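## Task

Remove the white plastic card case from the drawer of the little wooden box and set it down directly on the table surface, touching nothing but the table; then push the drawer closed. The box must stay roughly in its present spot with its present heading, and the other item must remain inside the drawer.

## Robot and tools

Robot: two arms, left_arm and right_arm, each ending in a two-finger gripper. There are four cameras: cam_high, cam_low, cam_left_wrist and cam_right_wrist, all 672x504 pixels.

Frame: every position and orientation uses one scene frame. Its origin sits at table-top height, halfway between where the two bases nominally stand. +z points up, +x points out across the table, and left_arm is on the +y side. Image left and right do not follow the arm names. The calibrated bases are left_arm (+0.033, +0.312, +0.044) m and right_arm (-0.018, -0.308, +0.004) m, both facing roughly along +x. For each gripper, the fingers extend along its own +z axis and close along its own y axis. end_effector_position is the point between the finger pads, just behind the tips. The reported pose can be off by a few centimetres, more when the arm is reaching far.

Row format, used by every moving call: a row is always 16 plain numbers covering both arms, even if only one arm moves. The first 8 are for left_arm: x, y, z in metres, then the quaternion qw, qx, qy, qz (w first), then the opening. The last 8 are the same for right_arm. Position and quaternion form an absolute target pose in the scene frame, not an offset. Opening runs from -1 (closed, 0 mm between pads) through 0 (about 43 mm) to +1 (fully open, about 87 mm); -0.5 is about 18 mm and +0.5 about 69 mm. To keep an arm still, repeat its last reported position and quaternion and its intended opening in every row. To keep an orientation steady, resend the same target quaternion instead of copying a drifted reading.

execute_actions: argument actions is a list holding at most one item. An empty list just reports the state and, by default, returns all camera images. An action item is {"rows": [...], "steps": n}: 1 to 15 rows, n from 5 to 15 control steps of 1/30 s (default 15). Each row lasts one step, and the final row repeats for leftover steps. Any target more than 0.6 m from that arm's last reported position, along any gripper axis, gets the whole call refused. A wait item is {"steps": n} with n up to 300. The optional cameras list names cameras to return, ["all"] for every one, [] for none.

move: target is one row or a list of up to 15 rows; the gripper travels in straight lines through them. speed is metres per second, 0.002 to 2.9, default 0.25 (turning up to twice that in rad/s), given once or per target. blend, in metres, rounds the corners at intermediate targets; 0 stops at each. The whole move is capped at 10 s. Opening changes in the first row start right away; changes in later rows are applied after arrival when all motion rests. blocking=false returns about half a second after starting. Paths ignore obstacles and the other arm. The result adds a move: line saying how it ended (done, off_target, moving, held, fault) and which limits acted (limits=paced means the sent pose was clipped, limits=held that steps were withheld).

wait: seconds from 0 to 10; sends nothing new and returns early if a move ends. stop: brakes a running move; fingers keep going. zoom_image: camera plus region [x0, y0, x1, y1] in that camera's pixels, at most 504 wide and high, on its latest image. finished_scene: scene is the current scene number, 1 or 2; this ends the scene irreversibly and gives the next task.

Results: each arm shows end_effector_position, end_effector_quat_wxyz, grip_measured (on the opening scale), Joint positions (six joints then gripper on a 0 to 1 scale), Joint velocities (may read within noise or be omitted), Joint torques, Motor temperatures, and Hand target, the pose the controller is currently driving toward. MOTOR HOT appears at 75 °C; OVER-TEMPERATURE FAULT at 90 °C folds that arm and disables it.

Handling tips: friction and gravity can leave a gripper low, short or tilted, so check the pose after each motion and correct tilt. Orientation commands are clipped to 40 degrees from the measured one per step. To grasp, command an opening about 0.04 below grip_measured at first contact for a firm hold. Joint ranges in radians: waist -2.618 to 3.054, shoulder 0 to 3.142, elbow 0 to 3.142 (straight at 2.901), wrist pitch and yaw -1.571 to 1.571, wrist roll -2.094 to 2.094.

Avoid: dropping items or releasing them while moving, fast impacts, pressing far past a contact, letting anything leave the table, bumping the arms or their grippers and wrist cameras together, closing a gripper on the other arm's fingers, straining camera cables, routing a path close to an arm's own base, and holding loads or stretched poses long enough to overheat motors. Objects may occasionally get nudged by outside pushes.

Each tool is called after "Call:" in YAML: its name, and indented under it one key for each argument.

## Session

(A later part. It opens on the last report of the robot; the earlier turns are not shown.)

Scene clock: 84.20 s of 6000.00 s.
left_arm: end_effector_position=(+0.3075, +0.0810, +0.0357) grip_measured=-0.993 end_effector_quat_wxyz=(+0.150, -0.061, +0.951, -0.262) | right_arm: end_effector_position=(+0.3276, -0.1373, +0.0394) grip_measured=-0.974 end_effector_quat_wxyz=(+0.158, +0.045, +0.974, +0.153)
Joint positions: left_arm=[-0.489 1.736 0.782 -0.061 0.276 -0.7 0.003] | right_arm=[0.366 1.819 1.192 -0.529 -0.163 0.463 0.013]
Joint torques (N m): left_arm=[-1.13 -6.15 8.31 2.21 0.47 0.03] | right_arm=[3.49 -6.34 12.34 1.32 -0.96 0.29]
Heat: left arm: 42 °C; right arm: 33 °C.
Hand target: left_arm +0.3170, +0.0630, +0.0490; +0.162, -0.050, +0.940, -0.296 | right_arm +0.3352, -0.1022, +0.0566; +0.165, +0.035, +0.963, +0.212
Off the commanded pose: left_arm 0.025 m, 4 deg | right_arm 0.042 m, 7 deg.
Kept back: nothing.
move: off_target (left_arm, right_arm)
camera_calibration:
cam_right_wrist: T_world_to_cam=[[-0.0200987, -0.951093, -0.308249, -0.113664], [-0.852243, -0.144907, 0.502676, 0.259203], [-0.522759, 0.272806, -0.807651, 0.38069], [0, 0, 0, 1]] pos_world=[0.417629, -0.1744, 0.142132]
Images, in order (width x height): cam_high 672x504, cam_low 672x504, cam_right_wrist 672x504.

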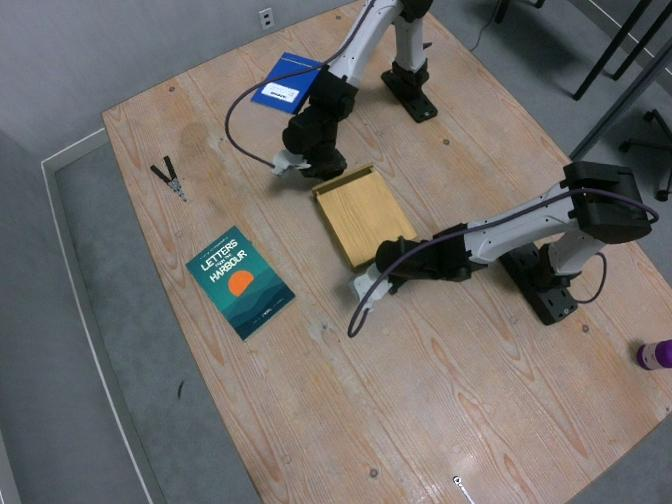

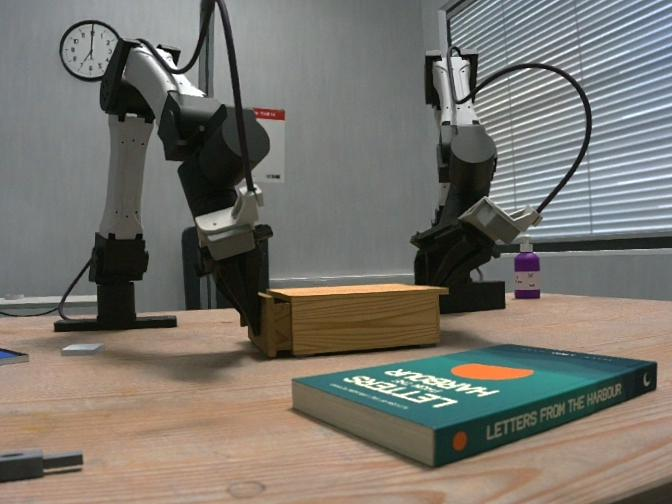

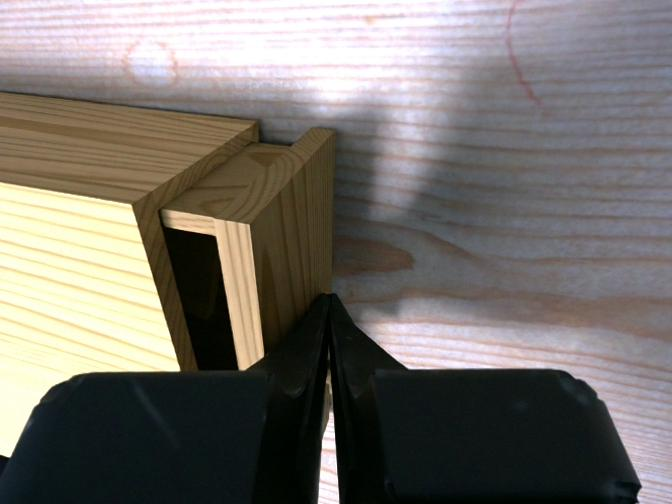

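Call:
move:
  target:
    - [0.318,0.062,0.048,0.162,-0.051,0.940,-0.296,-1,0.340,-0.072,0.055,0.166,0.037,0.961,0.213,-1]
  speed: 0.05
  cameras: ["cam_high","cam_low","cam_right_wrist"]

Scene clock: 85.27 s of 6000.00 s.
left_arm: end_effector_position=(+0.3066, +0.0831, +0.0344) grip_measured=-0.993 end_effector_quat_wxyz=(+0.149, -0.061, +0.953, -0.257) | right_arm: end_effector_position=(+0.3275, -0.1156, +0.0407) grip_measured=-0.974 end_effector_quat_wxyz=(+0.154, +0.045, +0.976, +0.148)
Joint positions: left_arm=[-0.489 1.736 0.782 -0.07 0.27 -0.696 0.003] | right_arm=[0.426 1.853 1.245 -0.553 -0.133 0.515 0.013]
Joint torques (N m): left_arm=[-1.18 -6.17 8.27 2.27 0.53 -0.01] | right_arm=[4.19 -6.13 12.23 1.5 -0.92 0.44]
Heat: left arm: 42 °C; right arm: 33 °C.
Hand target: left_arm +0.3168, +0.0633, +0.0491; +0.161, -0.050, +0.940, -0.295 | right_arm +0.3364, -0.0750, +0.0576; +0.164, +0.035, +0.963, +0.212
Off the commanded pose: left_arm 0.028 m, 5 deg | right_arm 0.048 m, 8 deg.
Kept back: nothing.
move: off_target (left_arm, right_arm)
camera_calibration:
cam_right_wrist: T_world_to_cam=[[-0.0214977, -0.954526, -0.297352, -0.0930109], [-0.847138, -0.140557, 0.512445, 0.260032], [-0.530937, 0.262915, -0.805594, 0.377298], [0, 0, 0, 1]] pos_world=[0.418605, -0.151429, 0.14304]
Images, in order (width x height): cam_high 672x504, cam_low 672x504, cam_right_wrist 672x504.

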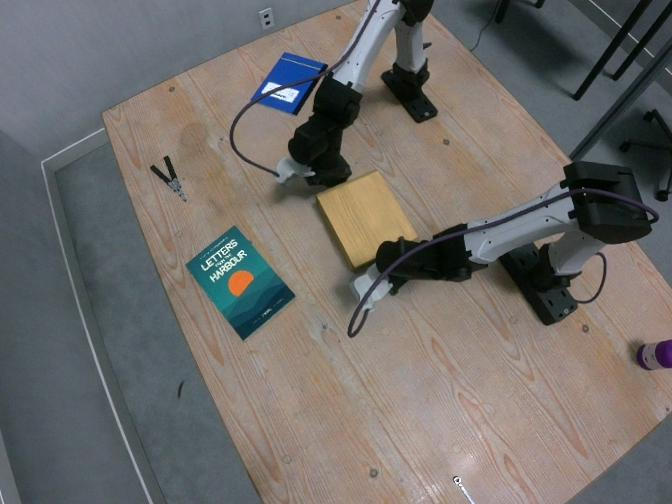

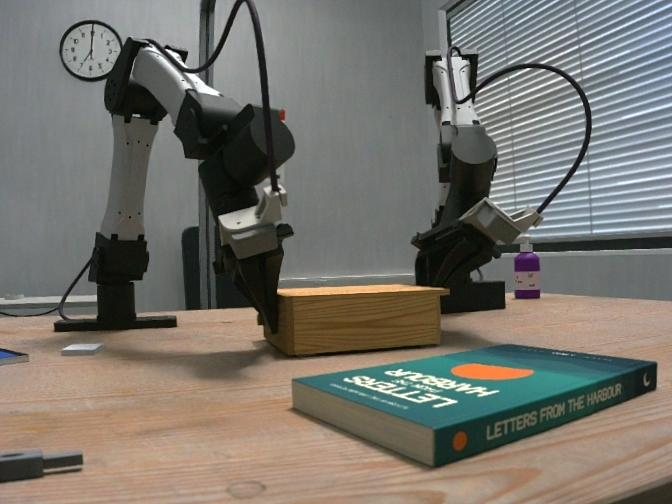

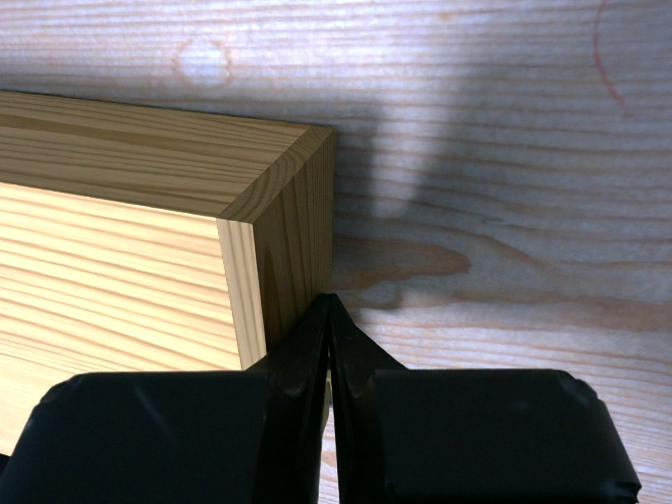

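Call:
move:
  target:
    - [0.318,0.12,0.055,0.162,-0.051,0.940,-0.296,-1,0.335,-0.18,0.055,0.166,0.037,0.961,0.213,-1]
    - [0.33,0.22,0.16,0.162,-0.051,0.940,-0.296,-1,0.34,-0.24,0.15,0.17,0,0.985,0,-1]
  speed: [0.1,0.25]
  blend: [0.02,0]
  cameras: ["cam_high","cam_low"]

Call:
zoom_image:
  camera: "cam_high"
  region: [220, 170, 440, 330]

Call:
zoom_image:
  camera: "cam_low"
  region: [240, 260, 480, 380]

Scene clock: 88.13 s of 6000.00 s.
left_arm: end_effector_position=(+0.3261, +0.2207, +0.1503) grip_measured=-0.993 end_effector_quat_wxyz=(+0.151, -0.059, +0.943, -0.290) | right_arm: end_effector_position=(+0.3347, -0.2412, +0.1389) grip_measured=-0.974 end_effector_quat_wxyz=(+0.154, +0.007, +0.988, +0.003)
Joint positions: left_arm=[0.039 1.507 1.055 -0.753 0.57 -0.199 0.003] | right_arm=[0.219 1.768 1.58 -1.079 0.053 0.195 0.013]
Joint torques (N m): left_arm=[0.34 -6.16 8.85 1.25 0.42 0.29] | right_arm=[0.88 -7.66 11.08 0.7 0.16 -0.25]
Heat: left arm: 42 °C; right arm: 34 °C.
Hand target: left_arm +0.3299, +0.2200, +0.1599; +0.162, -0.051, +0.940, -0.296 | right_arm +0.3397, -0.2400, +0.1500; +0.170, +0.000, +0.985, +0.000
Off the commanded pose: left_arm 0.010 m, 2 deg | right_arm 0.012 m, 2 deg.
Kept back: nothing.
move: off_target (right_arm)
Images, in order (width x height): cam_high 672x504, cam_low 672x504.

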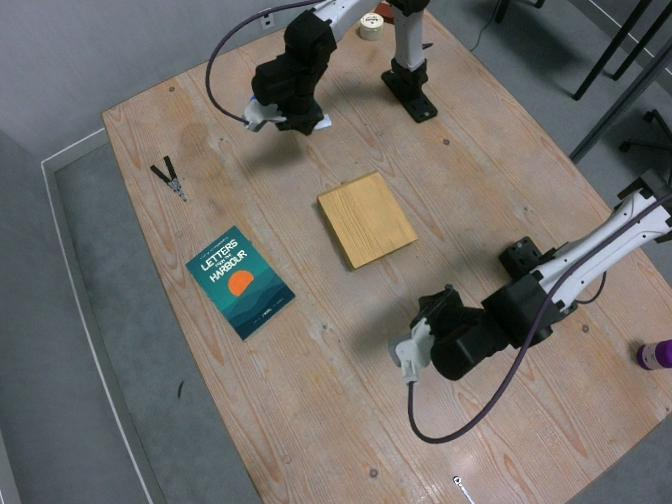

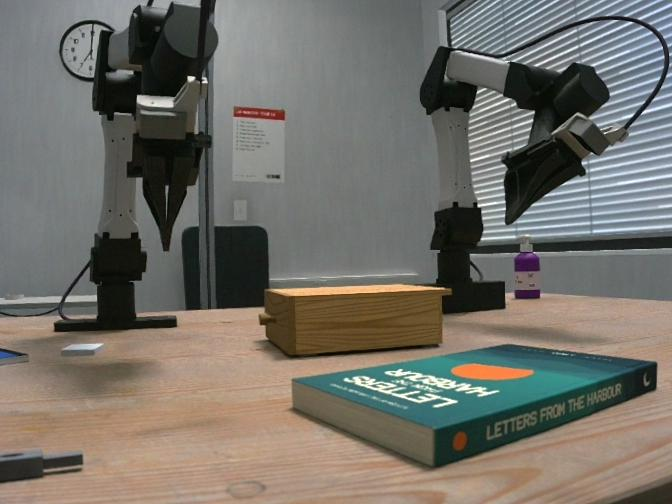

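Scaled by 2.291 from the camera's 672x504 image, which has a finer 960x720 frame.

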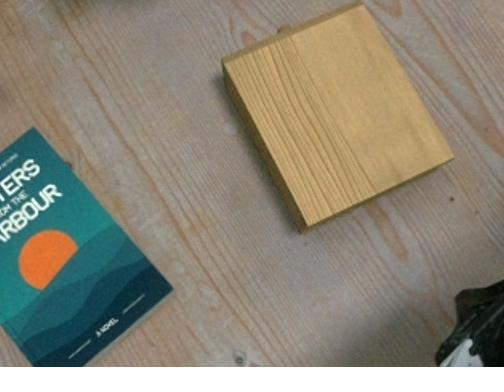

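Scaled by 2.100 from the camera's 672x504 image, which has a finer 960x720 frame.

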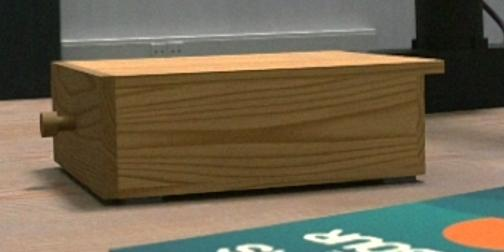

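Call:
finished_scene:
  scene: 2

The scene is finished: the task was done.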